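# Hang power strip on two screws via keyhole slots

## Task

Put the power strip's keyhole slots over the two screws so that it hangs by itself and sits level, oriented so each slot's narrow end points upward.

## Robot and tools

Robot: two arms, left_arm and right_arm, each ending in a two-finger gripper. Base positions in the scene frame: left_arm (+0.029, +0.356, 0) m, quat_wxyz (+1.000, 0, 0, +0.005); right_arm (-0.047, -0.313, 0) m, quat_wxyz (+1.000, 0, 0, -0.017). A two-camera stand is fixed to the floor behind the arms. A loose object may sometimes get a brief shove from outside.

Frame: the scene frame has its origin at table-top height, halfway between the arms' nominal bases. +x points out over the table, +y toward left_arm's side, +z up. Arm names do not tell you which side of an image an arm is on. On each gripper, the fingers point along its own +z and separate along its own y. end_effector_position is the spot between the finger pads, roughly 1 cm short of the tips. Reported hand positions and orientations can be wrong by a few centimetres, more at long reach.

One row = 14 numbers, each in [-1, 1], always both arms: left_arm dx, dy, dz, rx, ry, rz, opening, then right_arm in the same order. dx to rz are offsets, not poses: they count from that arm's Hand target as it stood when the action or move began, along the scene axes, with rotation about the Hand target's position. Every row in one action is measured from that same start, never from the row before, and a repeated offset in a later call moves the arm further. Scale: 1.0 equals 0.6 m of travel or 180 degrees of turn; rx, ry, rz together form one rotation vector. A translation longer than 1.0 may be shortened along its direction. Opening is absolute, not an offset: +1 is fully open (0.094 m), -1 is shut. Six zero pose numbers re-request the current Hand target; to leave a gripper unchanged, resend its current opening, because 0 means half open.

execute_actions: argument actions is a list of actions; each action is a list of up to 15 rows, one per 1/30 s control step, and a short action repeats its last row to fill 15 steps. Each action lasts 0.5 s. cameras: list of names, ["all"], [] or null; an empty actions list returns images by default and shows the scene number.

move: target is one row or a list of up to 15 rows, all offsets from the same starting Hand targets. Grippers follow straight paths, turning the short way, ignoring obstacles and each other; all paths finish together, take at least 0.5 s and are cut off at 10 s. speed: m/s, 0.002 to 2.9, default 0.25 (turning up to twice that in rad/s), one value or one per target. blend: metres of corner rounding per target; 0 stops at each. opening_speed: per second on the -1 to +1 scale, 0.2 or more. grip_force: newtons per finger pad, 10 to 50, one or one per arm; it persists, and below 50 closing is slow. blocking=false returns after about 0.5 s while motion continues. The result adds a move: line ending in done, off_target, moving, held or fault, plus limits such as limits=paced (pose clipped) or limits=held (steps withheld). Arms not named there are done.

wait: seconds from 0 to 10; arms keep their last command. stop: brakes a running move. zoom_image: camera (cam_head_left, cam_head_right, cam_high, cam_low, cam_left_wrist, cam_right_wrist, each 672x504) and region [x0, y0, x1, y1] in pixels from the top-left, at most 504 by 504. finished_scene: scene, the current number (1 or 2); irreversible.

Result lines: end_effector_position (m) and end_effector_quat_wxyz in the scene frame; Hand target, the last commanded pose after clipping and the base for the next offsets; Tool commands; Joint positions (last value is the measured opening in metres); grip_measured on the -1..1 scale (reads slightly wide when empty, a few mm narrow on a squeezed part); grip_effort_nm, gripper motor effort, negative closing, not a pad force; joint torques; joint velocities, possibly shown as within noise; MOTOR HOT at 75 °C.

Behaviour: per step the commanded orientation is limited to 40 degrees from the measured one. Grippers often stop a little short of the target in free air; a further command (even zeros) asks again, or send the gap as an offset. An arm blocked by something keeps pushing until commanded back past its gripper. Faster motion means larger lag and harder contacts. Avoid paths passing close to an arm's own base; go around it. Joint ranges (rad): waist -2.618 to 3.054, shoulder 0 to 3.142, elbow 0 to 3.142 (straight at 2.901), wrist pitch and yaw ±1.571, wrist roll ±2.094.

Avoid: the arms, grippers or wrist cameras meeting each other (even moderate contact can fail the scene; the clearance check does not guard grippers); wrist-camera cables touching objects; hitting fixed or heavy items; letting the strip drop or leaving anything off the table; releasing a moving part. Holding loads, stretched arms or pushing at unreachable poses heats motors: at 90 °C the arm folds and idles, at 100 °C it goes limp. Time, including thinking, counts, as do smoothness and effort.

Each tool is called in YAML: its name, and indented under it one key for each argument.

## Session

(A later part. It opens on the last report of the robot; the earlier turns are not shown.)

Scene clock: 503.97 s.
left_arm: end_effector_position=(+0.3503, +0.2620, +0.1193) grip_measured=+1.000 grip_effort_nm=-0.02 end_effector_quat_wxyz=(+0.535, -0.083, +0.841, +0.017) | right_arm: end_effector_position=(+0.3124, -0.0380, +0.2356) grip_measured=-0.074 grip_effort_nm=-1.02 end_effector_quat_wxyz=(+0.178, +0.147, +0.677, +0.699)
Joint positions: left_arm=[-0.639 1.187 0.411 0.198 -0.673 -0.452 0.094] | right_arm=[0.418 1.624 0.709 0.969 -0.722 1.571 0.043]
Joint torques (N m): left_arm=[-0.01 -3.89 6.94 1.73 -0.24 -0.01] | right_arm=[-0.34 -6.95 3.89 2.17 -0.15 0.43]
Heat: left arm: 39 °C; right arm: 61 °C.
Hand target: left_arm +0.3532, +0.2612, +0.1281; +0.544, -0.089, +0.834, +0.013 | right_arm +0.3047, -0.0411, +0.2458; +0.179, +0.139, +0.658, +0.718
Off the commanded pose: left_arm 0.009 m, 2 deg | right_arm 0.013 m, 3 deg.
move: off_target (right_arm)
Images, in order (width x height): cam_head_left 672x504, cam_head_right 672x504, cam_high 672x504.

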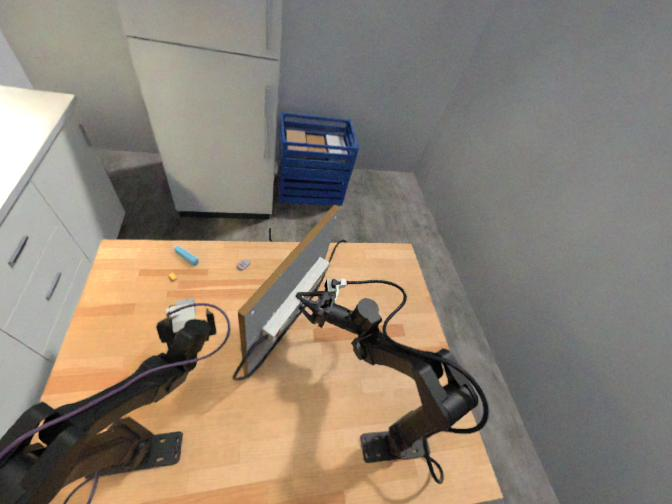

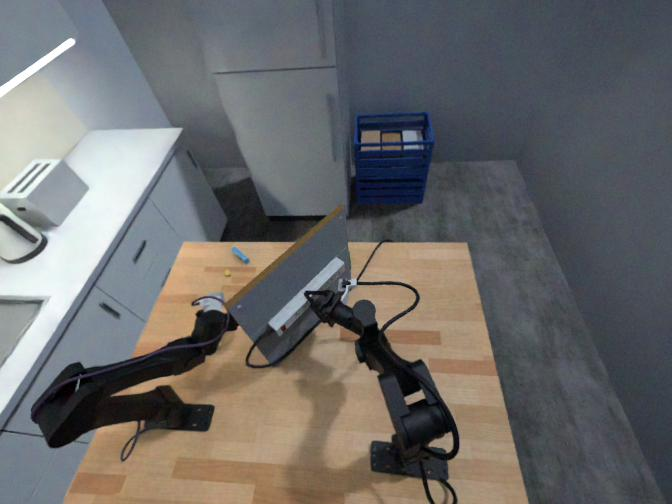

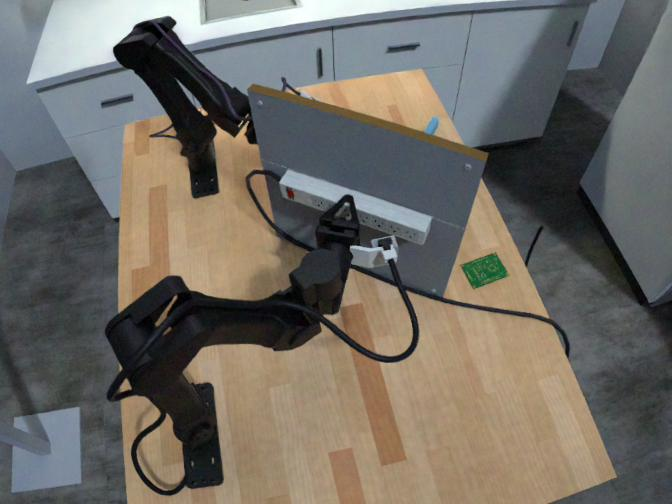

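move:
  target: [0,0,0,0,0,0,1,0,0,-0.02,0.007,0.009,0,-0.7]
  speed: 0.05

move:
  target: [0,0,0,0,0,0,1,0,0,-0.02,0.004,0.005,0,-0.7]
  speed: 0.05

move:
  target: [0,0,0,0,0,0,1,-0.035,-0.045,0,0,0,0,-0.7]
  speed: 0.05
  cameras: ["cam_high","cam_head_left","cam_head_right"]

zoom_image:
  camera: "cam_high"
  region: [240, 130, 460, 280]

Scene clock: 510.50 s.
left_arm: end_effector_position=(+0.3503, +0.2620, +0.1193) grip_measured=+1.000 grip_effort_nm=-0.02 end_effector_quat_wxyz=(+0.535, -0.083, +0.841, +0.017) | right_arm: end_effector_position=(+0.3123, -0.0381, +0.2345) grip_measured=-0.074 grip_effort_nm=-1.02 end_effector_quat_wxyz=(+0.179, +0.150, +0.666, +0.708)
Joint positions: left_arm=[-0.639 1.187 0.411 0.198 -0.673 -0.452 0.094] | right_arm=[0.421 1.648 0.692 1.045 -0.713 1.602 0.043]
Joint torques (N m): left_arm=[-0.05 -3.92 6.94 1.73 -0.24 -0.01] | right_arm=[-0.54 -5.68 3.02 2.1 -0.13 0.58]
Heat: left arm: 39 °C; right arm: 62 °C.
Hand target: left_arm +0.3532, +0.2612, +0.1281; +0.544, -0.089, +0.834, +0.013 | right_arm +0.3047, -0.0411, +0.2337; +0.168, +0.151, +0.653, +0.723
Off the commanded pose: left_arm 0.009 m, 2 deg | right_arm 0.008 m, 3 deg.
move: off_target (right_arm)

Scene clock: 511.37 s.
left_arm: end_effector_position=(+0.3503, +0.2620, +0.1193) grip_measured=+1.000 grip_effort_nm=-0.02 end_effector_quat_wxyz=(+0.535, -0.083, +0.841, +0.017) | right_arm: end_effector_position=(+0.3121, -0.0385, +0.2338) grip_measured=-0.074 grip_effort_nm=-1.03 end_effector_quat_wxyz=(+0.181, +0.147, +0.655, +0.719)
Joint positions: left_arm=[-0.639 1.187 0.411 0.198 -0.673 -0.452 0.094] | right_arm=[0.421 1.679 0.677 1.132 -0.711 1.63 0.043]
Joint torques (N m): left_arm=[-0.06 -3.92 6.91 1.73 -0.25 -0.01] | right_arm=[-0.44 -4.85 2.41 2 -0.08 0.53]
Heat: left arm: 39 °C; right arm: 62 °C.
Hand target: left_arm +0.3532, +0.2612, +0.1281; +0.544, -0.089, +0.834, +0.013 | right_arm +0.3047, -0.0411, +0.2217; +0.162, +0.158, +0.650, +0.726
Off the commanded pose: left_arm 0.009 m, 2 deg | right_arm 0.014 m, 3 deg.
move: off_target (right_arm)

Scene clock: 512.33 s.
left_arm: end_effector_position=(+0.3503, +0.2620, +0.1193) grip_measured=+1.000 grip_effort_nm=-0.02 end_effector_quat_wxyz=(+0.535, -0.083, +0.841, +0.017) | right_arm: end_effector_position=(+0.3108, -0.0403, +0.2306) grip_measured=-0.074 grip_effort_nm=-1.02 end_effector_quat_wxyz=(+0.185, +0.155, +0.653, +0.718)
Joint positions: left_arm=[-0.639 1.187 0.411 0.198 -0.673 -0.452 0.094] | right_arm=[0.424 1.678 0.657 1.152 -0.692 1.635 0.043]
Joint torques (N m): left_arm=[0.01 -3.89 6.91 1.73 -0.24 -0.01] | right_arm=[-5.26 -10.69 -3.71 1.97 -0.66 0.51]
Heat: left arm: 39 °C; right arm: 62 °C.
Hand target: left_arm +0.3532, +0.2612, +0.1281; +0.544, -0.089, +0.834, +0.013 | right_arm +0.2838, -0.0681, +0.2217; +0.162, +0.158, +0.650, +0.726
Off the commanded pose: left_arm 0.009 m, 2 deg | right_arm 0.040 m, 3 deg.
move: off_target (right_arm)
Images, in order (width x height): cam_head_left 672x504, cam_head_right 672x504, cam_high 672x504.

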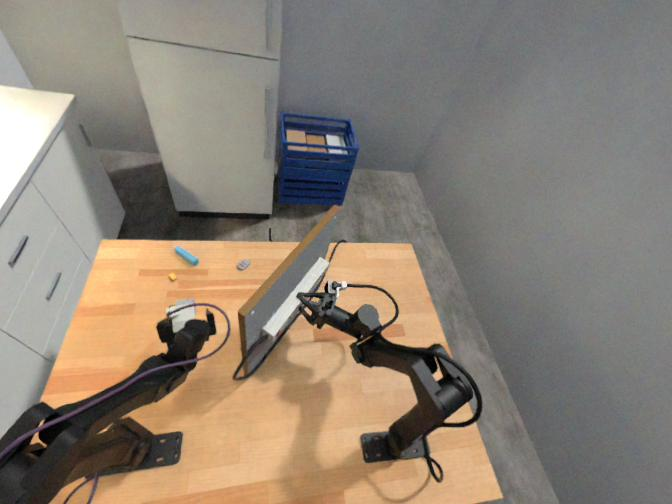

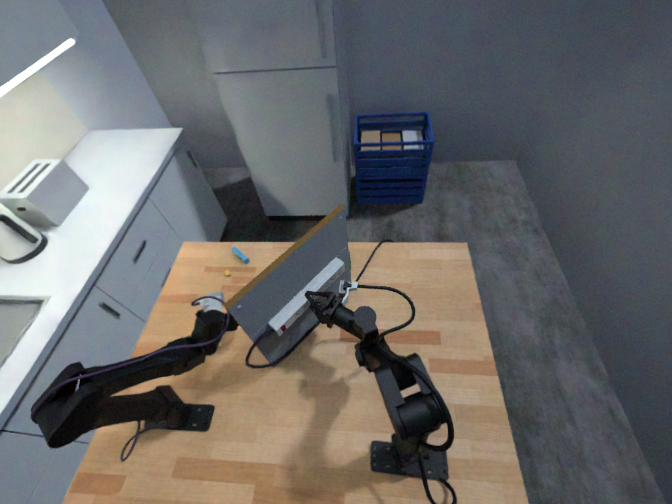

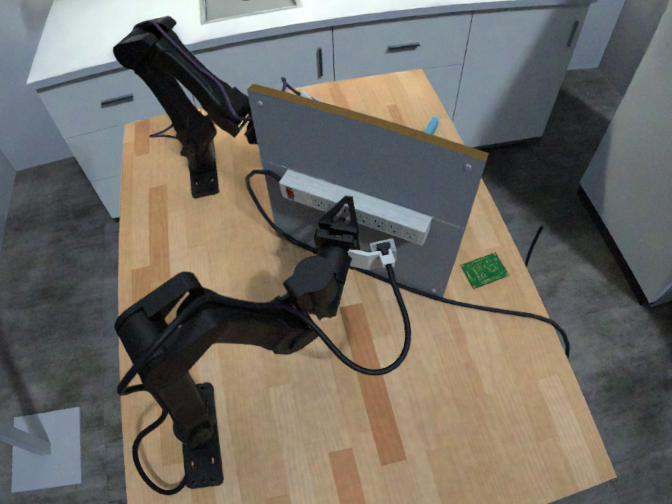

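Scaled by 2.291.

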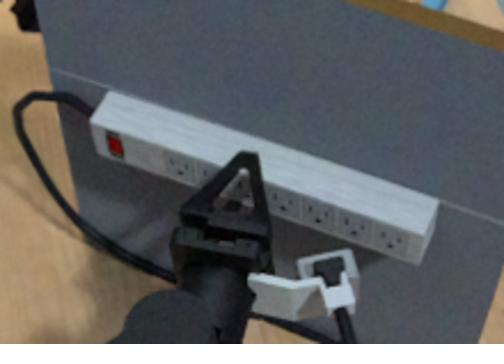

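move:
  target: [0,0,0,0,0,0,1,0.03,0.039,0.0,0.006,0.008,0,-0.7]
  speed: 0.05

move:
  target: [0,0,0,0,0,0,1,0,0,0,0,0,0,0.15]
  opening_speed: 0.3
  cameras: ["cam_high"]

zoom_image:
  camera: "cam_high"
  region: [240, 130, 460, 280]

Scene clock: 520.17 s.
left_arm: end_effector_position=(+0.3503, +0.2620, +0.1193) grip_measured=+1.000 grip_effort_nm=-0.02 end_effector_quat_wxyz=(+0.535, -0.083, +0.841, +0.017) | right_arm: end_effector_position=(+0.3117, -0.0390, +0.2334) grip_measured=-0.074 grip_effort_nm=-1.03 end_effector_quat_wxyz=(+0.186, +0.156, +0.650, +0.720)
Joint positions: left_arm=[-0.639 1.187 0.411 0.198 -0.673 -0.452 0.094] | right_arm=[0.429 1.678 0.663 1.153 -0.683 1.641 0.043]
Joint torques (N m): left_arm=[-0.01 -3.9 6.91 1.73 -0.25 -0.01] | right_arm=[-1.59 -5.56 2.09 1.94 -0.37 0.74]
Heat: left arm: 39 °C; right arm: 63 °C.
Hand target: left_arm +0.3532, +0.2612, +0.1281; +0.544, -0.089, +0.834, +0.013 | right_arm +0.3017, -0.0447, +0.2217; +0.152, +0.168, +0.645, +0.730
Off the commanded pose: left_arm 0.009 m, 2 deg | right_arm 0.016 m, 4 deg.
move: off_target (right_arm)

Scene clock: 523.20 s.
left_arm: end_effector_position=(+0.3503, +0.2620, +0.1193) grip_measured=+1.000 grip_effort_nm=-0.02 end_effector_quat_wxyz=(+0.535, -0.083, +0.841, +0.017) | right_arm: end_effector_position=(+0.3042, -0.0433, +0.2323) grip_measured=+0.147 grip_effort_nm=0.14 end_effector_quat_wxyz=(+0.160, +0.166, +0.638, +0.735)
Joint positions: left_arm=[-0.639 1.187 0.411 0.198 -0.673 -0.452 0.094] | right_arm=[0.417 1.687 0.628 1.232 -0.711 1.724 0.054]
Joint torques (N m): left_arm=[0.01 -3.9 6.91 1.72 -0.24 -0.02] | right_arm=[-0.7 -5.38 4.15 1.3 -0.1 -0.04]
Heat: left arm: 39 °C; right arm: 62 °C.
Hand target: left_arm +0.3532, +0.2612, +0.1281; +0.544, -0.089, +0.834, +0.013 | right_arm +0.3017, -0.0446, +0.2217; +0.152, +0.168, +0.645, +0.730
Off the commanded pose: left_arm 0.009 m, 2 deg | right_arm 0.011 m, 1 deg.
move: off_target (right_arm)
Images, in order (width x height): cam_high 672x504.

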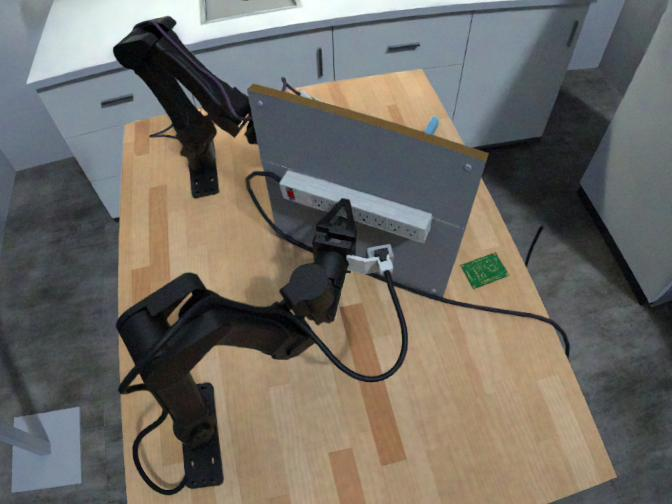

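Scaled by 2.291.

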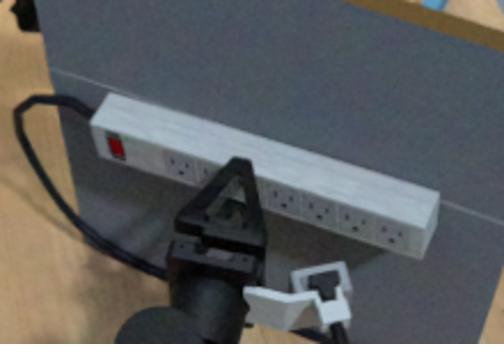

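move:
  target:
    - [0,0,0,0,0,0,1,-0.015,-0.02,0,0,0,0,0.8]
    - [0,0,0,0,0,0,1,-0.09,-0.12,0,0,0,0,0.8]
    - [0,0,0,0,0,0,1,-0.09,-0.12,0.23,0,0,0,-1]
    - [0,0,0,0,0,0,1,0.08,-0.09,0.23,0,0,0,-1]
  speed: [0.06,0.1,0.2,0.15]
  cameras: ["cam_high","cam_head_left","cam_head_right"]

zoom_image:
  camera: "cam_high"
  region: [240, 130, 460, 280]

Scene clock: 540.77 s.
left_arm: end_effector_position=(+0.3503, +0.2620, +0.1193) grip_measured=+1.000 grip_effort_nm=-0.02 end_effector_quat_wxyz=(+0.535, -0.083, +0.841, +0.017) | right_arm: end_effector_position=(+0.3462, -0.0994, +0.3357) grip_measured=-0.971 grip_effort_nm=-1.02 end_effector_quat_wxyz=(+0.122, +0.199, +0.653, +0.720)
Joint positions: left_arm=[-0.639 1.187 0.411 0.198 -0.673 -0.452 0.094] | right_arm=[0.198 1.51 1.003 0.621 -0.94 1.79 0.001]
Joint torques (N m): left_arm=[-0.01 -3.89 6.91 1.73 -0.24 -0.01] | right_arm=[0.17 -5.65 10.67 1.49 0.1 -0.18]
Heat: left arm: 39 °C; right arm: 58 °C.
Hand target: left_arm +0.3532, +0.2612, +0.1281; +0.544, -0.089, +0.834, +0.013 | right_arm +0.3497, -0.0987, +0.3597; +0.153, +0.168, +0.645, +0.730
Off the commanded pose: left_arm 0.009 m, 2 deg | right_arm 0.024 m, 5 deg.
move: off_target (right_arm); target 3's new opening was sent with right_arm's hand 0.025 m and 5 deg from that target
Images, in order (width x height): cam_head_left 672x504, cam_head_right 672x504, cam_high 672x504.

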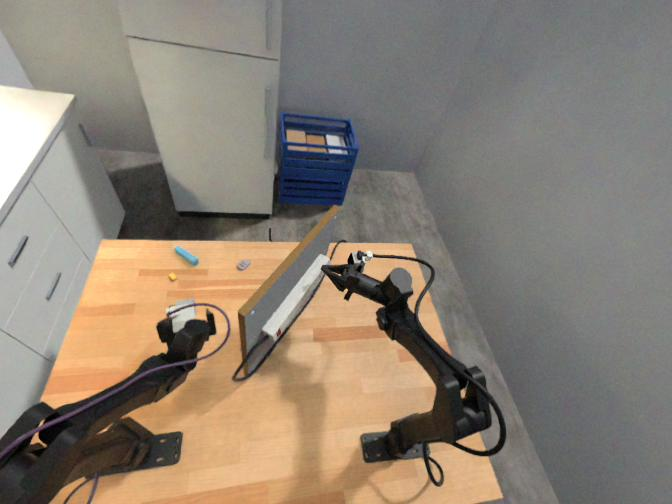

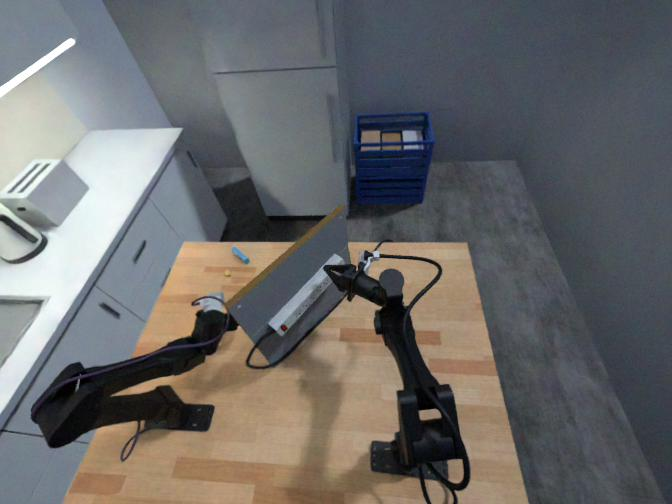

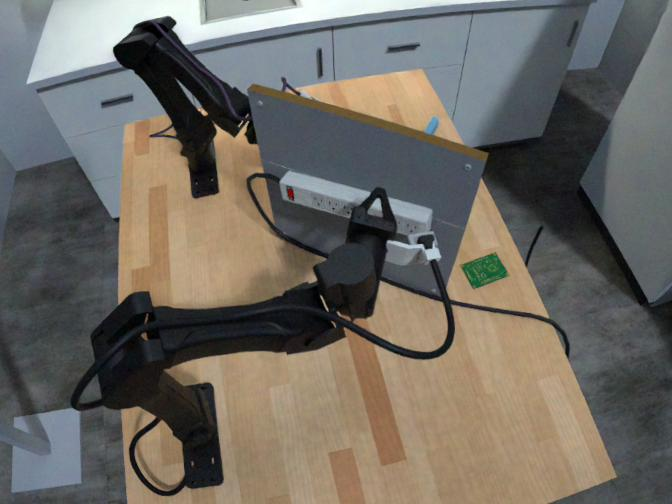

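Scaled by 2.291.

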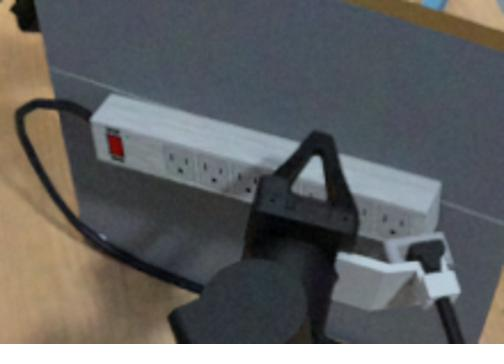

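move:
  target:
    - [0,0,0,0,0,0,1,0.028,0.004,0,0,0,0,-1]
    - [0,0,0,0,0,0,1,0.028,0.004,-0.1,0,0,0,-1]
  speed: [0.1,0.05]
  cameras: ["cam_high"]

zoom_image:
  camera: "cam_high"
  region: [240, 130, 460, 280]

Scene clock: 552.40 s.
left_arm: end_effector_position=(+0.3503, +0.2620, +0.1193) grip_measured=+1.000 grip_effort_nm=-0.02 end_effector_quat_wxyz=(+0.535, -0.083, +0.841, +0.017) | right_arm: end_effector_position=(+0.3667, -0.0960, +0.3001) grip_measured=-0.972 grip_effort_nm=-1.03 end_effector_quat_wxyz=(+0.140, +0.179, +0.647, +0.728)
Joint positions: left_arm=[-0.639 1.187 0.411 0.198 -0.673 -0.452 0.094] | right_arm=[0.198 1.658 0.961 0.865 -0.94 1.788 0.001]
Joint torques (N m): left_arm=[0.01 -3.93 6.94 1.73 -0.25 0] | right_arm=[-0.01 -6.45 6.06 1.46 0.12 -0.22]
Heat: left arm: 39 °C; right arm: 57 °C.
Hand target: left_arm +0.3532, +0.2612, +0.1281; +0.544, -0.089, +0.834, +0.013 | right_arm +0.3665, -0.0963, +0.2998; +0.153, +0.168, +0.645, +0.730
Off the commanded pose: left_arm 0.009 m, 2 deg | right_arm 0.001 m, 2 deg.
move: done
Images, in order (width x height): cam_high 672x504.

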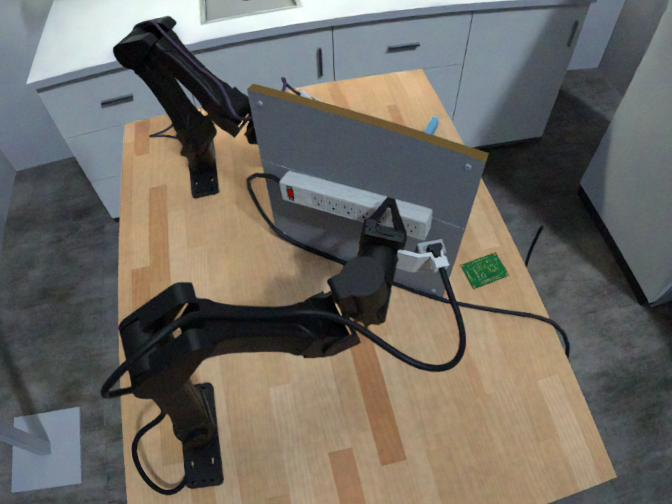

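Scaled by 2.291.

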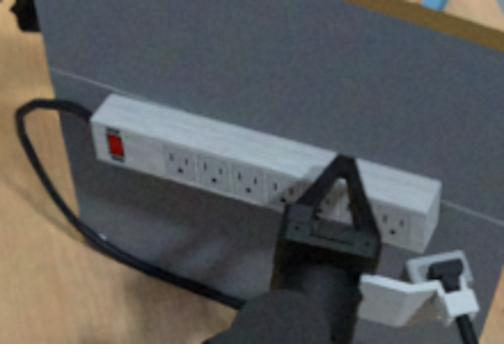

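move:
  target:
    - [0,0,0,0,0,0,1,0.006,0.008,0,0,0,0,-1]
    - [0,0,0,0,0,0,1,0.006,0.008,-0.045,0,0,0,-1]
  speed: 0.04
  cameras: ["cam_high"]

zoom_image:
  camera: "cam_high"
  region: [240, 130, 460, 280]

Scene clock: 560.07 s.
left_arm: end_effector_position=(+0.3503, +0.2620, +0.1193) grip_measured=+1.000 grip_effort_nm=-0.02 end_effector_quat_wxyz=(+0.535, -0.083, +0.841, +0.017) | right_arm: end_effector_position=(+0.3691, -0.0927, +0.2809) grip_measured=-0.972 grip_effort_nm=-1.02 end_effector_quat_wxyz=(+0.147, +0.167, +0.644, +0.732)
Joint positions: left_arm=[-0.639 1.187 0.411 0.198 -0.673 -0.452 0.094] | right_arm=[0.204 1.723 0.926 0.994 -0.938 1.786 0.001]
Joint torques (N m): left_arm=[-0.02 -3.9 6.94 1.73 -0.24 -0.01] | right_arm=[0.18 -6.24 5.33 1.32 0.2 -0.16]
Heat: left arm: 39 °C; right arm: 56 °C.
Hand target: left_arm +0.3532, +0.2612, +0.1281; +0.544, -0.089, +0.834, +0.013 | right_arm +0.3702, -0.0916, +0.2728; +0.153, +0.168, +0.645, +0.730
Off the commanded pose: left_arm 0.009 m, 2 deg | right_arm 0.008 m, 1 deg.
move: done
Images, in order (width x height): cam_high 672x504.

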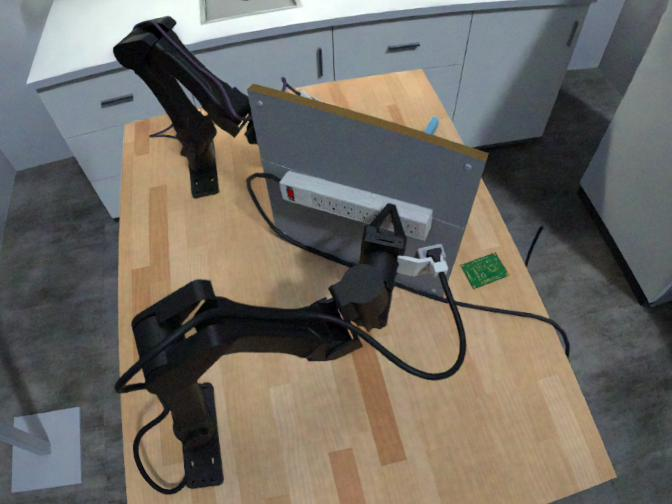

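Scaled by 2.291.

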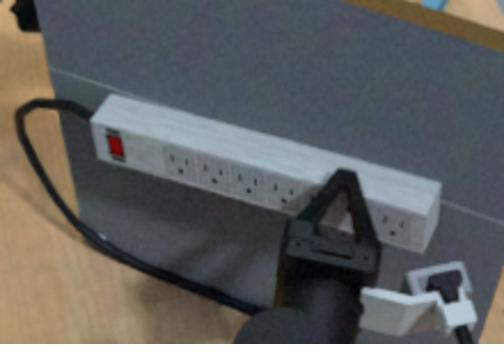

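move:
  target:
    - [0,0,0,0,0,0,1,0.035,-0.027,0.015,0,0,0,-1]
    - [0,0,0,0,0,0,1,0.035,-0.027,-0.04,0,0,0,-1]
  speed: [0.06,0.04]
  cameras: ["cam_high"]

zoom_image:
  camera: "cam_high"
  region: [240, 130, 460, 280]

Scene clock: 567.53 s.
left_arm: end_effector_position=(+0.3503, +0.2620, +0.1193) grip_measured=+1.000 grip_effort_nm=-0.02 end_effector_quat_wxyz=(+0.535, -0.083, +0.841, +0.017) | right_arm: end_effector_position=(+0.3875, -0.1060, +0.2624) grip_measured=-0.972 grip_effort_nm=-1.02 end_effector_quat_wxyz=(+0.161, +0.151, +0.641, +0.735)
Joint positions: left_arm=[-0.639 1.187 0.411 0.198 -0.673 -0.452 0.094] | right_arm=[0.158 1.842 0.956 1.129 -0.986 1.792 0.001]
Joint torques (N m): left_arm=[0.02 -3.9 6.91 1.74 -0.24 0] | right_arm=[-0.43 -6.75 5.37 0.96 0.18 -0.03]
Heat: left arm: 39 °C; right arm: 56 °C.
Hand target: left_arm +0.3532, +0.2612, +0.1281; +0.544, -0.089, +0.834, +0.013 | right_arm +0.3911, -0.1078, +0.2487; +0.153, +0.168, +0.645, +0.730
Off the commanded pose: left_arm 0.009 m, 2 deg | right_arm 0.014 m, 2 deg.
move: off_target (right_arm)
Images, in order (width x height): cam_high 672x504.

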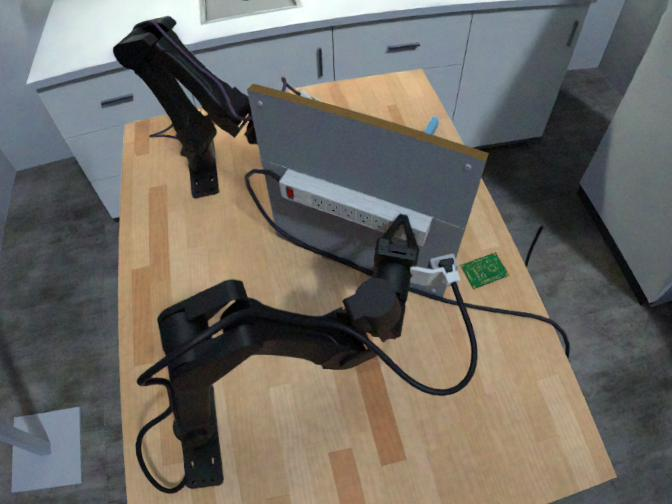

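Scaled by 2.291.

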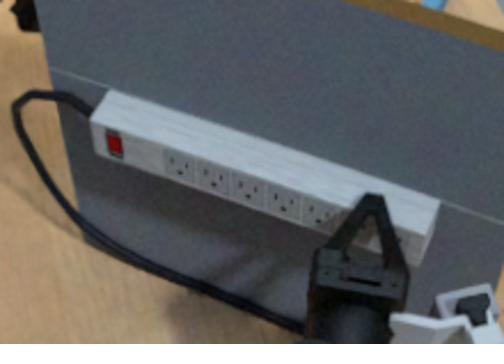

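move:
  target: [0,0,0,0,0,0,1,0,0,-0.03,0,0,0,-1]
  speed: 0.04
  cameras: ["cam_high"]

zoom_image:
  camera: "cam_high"
  region: [240, 130, 460, 280]

Scene clock: 572.00 s.
left_arm: end_effector_position=(+0.3503, +0.2620, +0.1193) grip_measured=+1.000 grip_effort_nm=-0.02 end_effector_quat_wxyz=(+0.535, -0.083, +0.841, +0.017) | right_arm: end_effector_position=(+0.3863, -0.1069, +0.2600) grip_measured=-0.972 grip_effort_nm=-1.02 end_effector_quat_wxyz=(+0.178, +0.133, +0.633, +0.741)
Joint positions: left_arm=[-0.639 1.187 0.411 0.198 -0.673 -0.452 0.094] | right_arm=[0.158 1.871 0.94 1.228 -0.982 1.792 0.001]
Joint torques (N m): left_arm=[-0.01 -3.9 6.91 1.73 -0.25 -0.02] | right_arm=[-0.2 -5.74 3.82 0.74 0.16 -0.01]
Heat: left arm: 39 °C; right arm: 55 °C.
Hand target: left_arm +0.3532, +0.2612, +0.1281; +0.544, -0.089, +0.834, +0.013 | right_arm +0.3911, -0.1078, +0.2308; +0.153, +0.168, +0.645, +0.730
Off the commanded pose: left_arm 0.009 m, 2 deg | right_arm 0.030 m, 5 deg.
move: off_target (right_arm)
Images, in order (width x height): cam_high 672x504.

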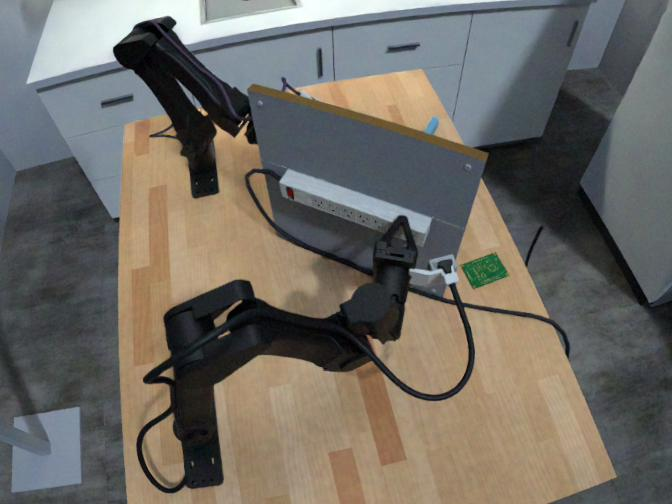

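Scaled by 2.291.

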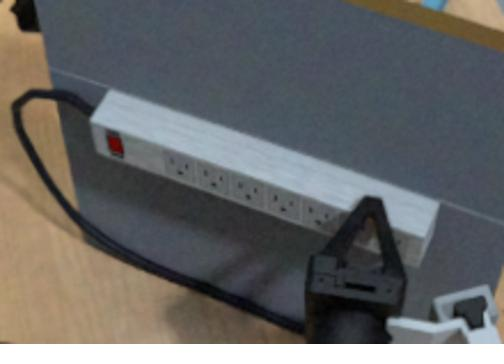

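move:
  target:
    - [0,0,0,0,0,0,1,0,0,0.13,0,0,0,-1]
    - [0,0,0,0,0,0,1,-0.1,-0.13,0.17,0,0,0,-1]
  speed: [0.06,0.2]
  cameras: ["cam_high"]

zoom_image:
  camera: "cam_high"
  region: [240, 130, 460, 280]

Scene clock: 579.13 s.
left_arm: end_effector_position=(+0.3503, +0.2620, +0.1193) grip_measured=+1.000 grip_effort_nm=-0.02 end_effector_quat_wxyz=(+0.535, -0.083, +0.841, +0.017) | right_arm: end_effector_position=(+0.3399, -0.1859, +0.3219) grip_measured=-0.972 grip_effort_nm=-1.03 end_effector_quat_wxyz=(+0.135, +0.189, +0.646, +0.727)
Joint positions: left_arm=[-0.639 1.187 0.411 0.198 -0.673 -0.452 0.094] | right_arm=[-0.077 1.518 0.89 0.891 -1.201 1.917 0.001]
Joint torques (N m): left_arm=[-0.01 -3.89 6.9 1.73 -0.25 -0.01] | right_arm=[-0.2 -8.06 5.79 1.31 0.06 0]
Heat: left arm: 39 °C; right arm: 54 °C.
Hand target: left_arm +0.3532, +0.2612, +0.1281; +0.544, -0.089, +0.834, +0.013 | right_arm +0.3311, -0.1857, +0.3327; +0.152, +0.168, +0.645, +0.730
Off the commanded pose: left_arm 0.009 m, 2 deg | right_arm 0.014 m, 3 deg.
move: off_target (right_arm)
Images, in order (width x height): cam_high 672x504.

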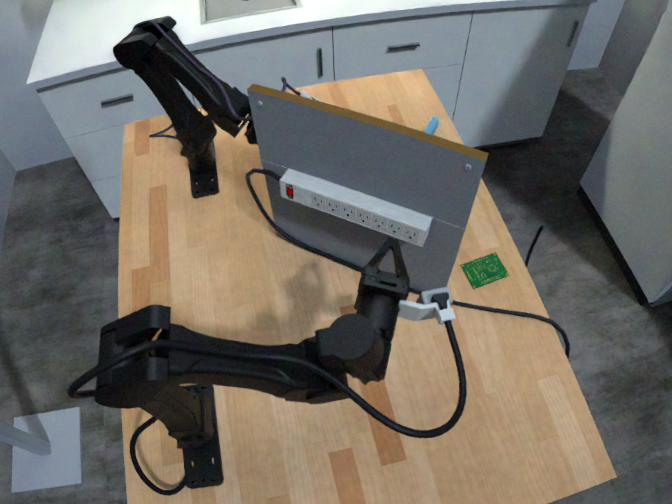

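Scaled by 2.291.

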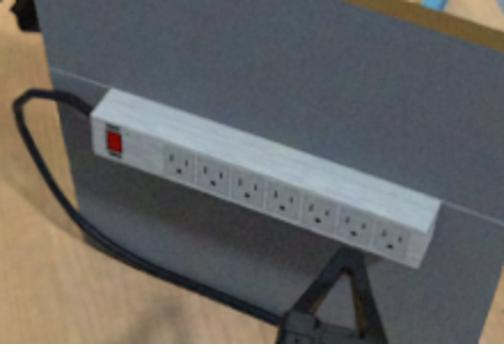

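Level and stable.

finished_scene:
  scene: 2

The scene is finished: the task was done.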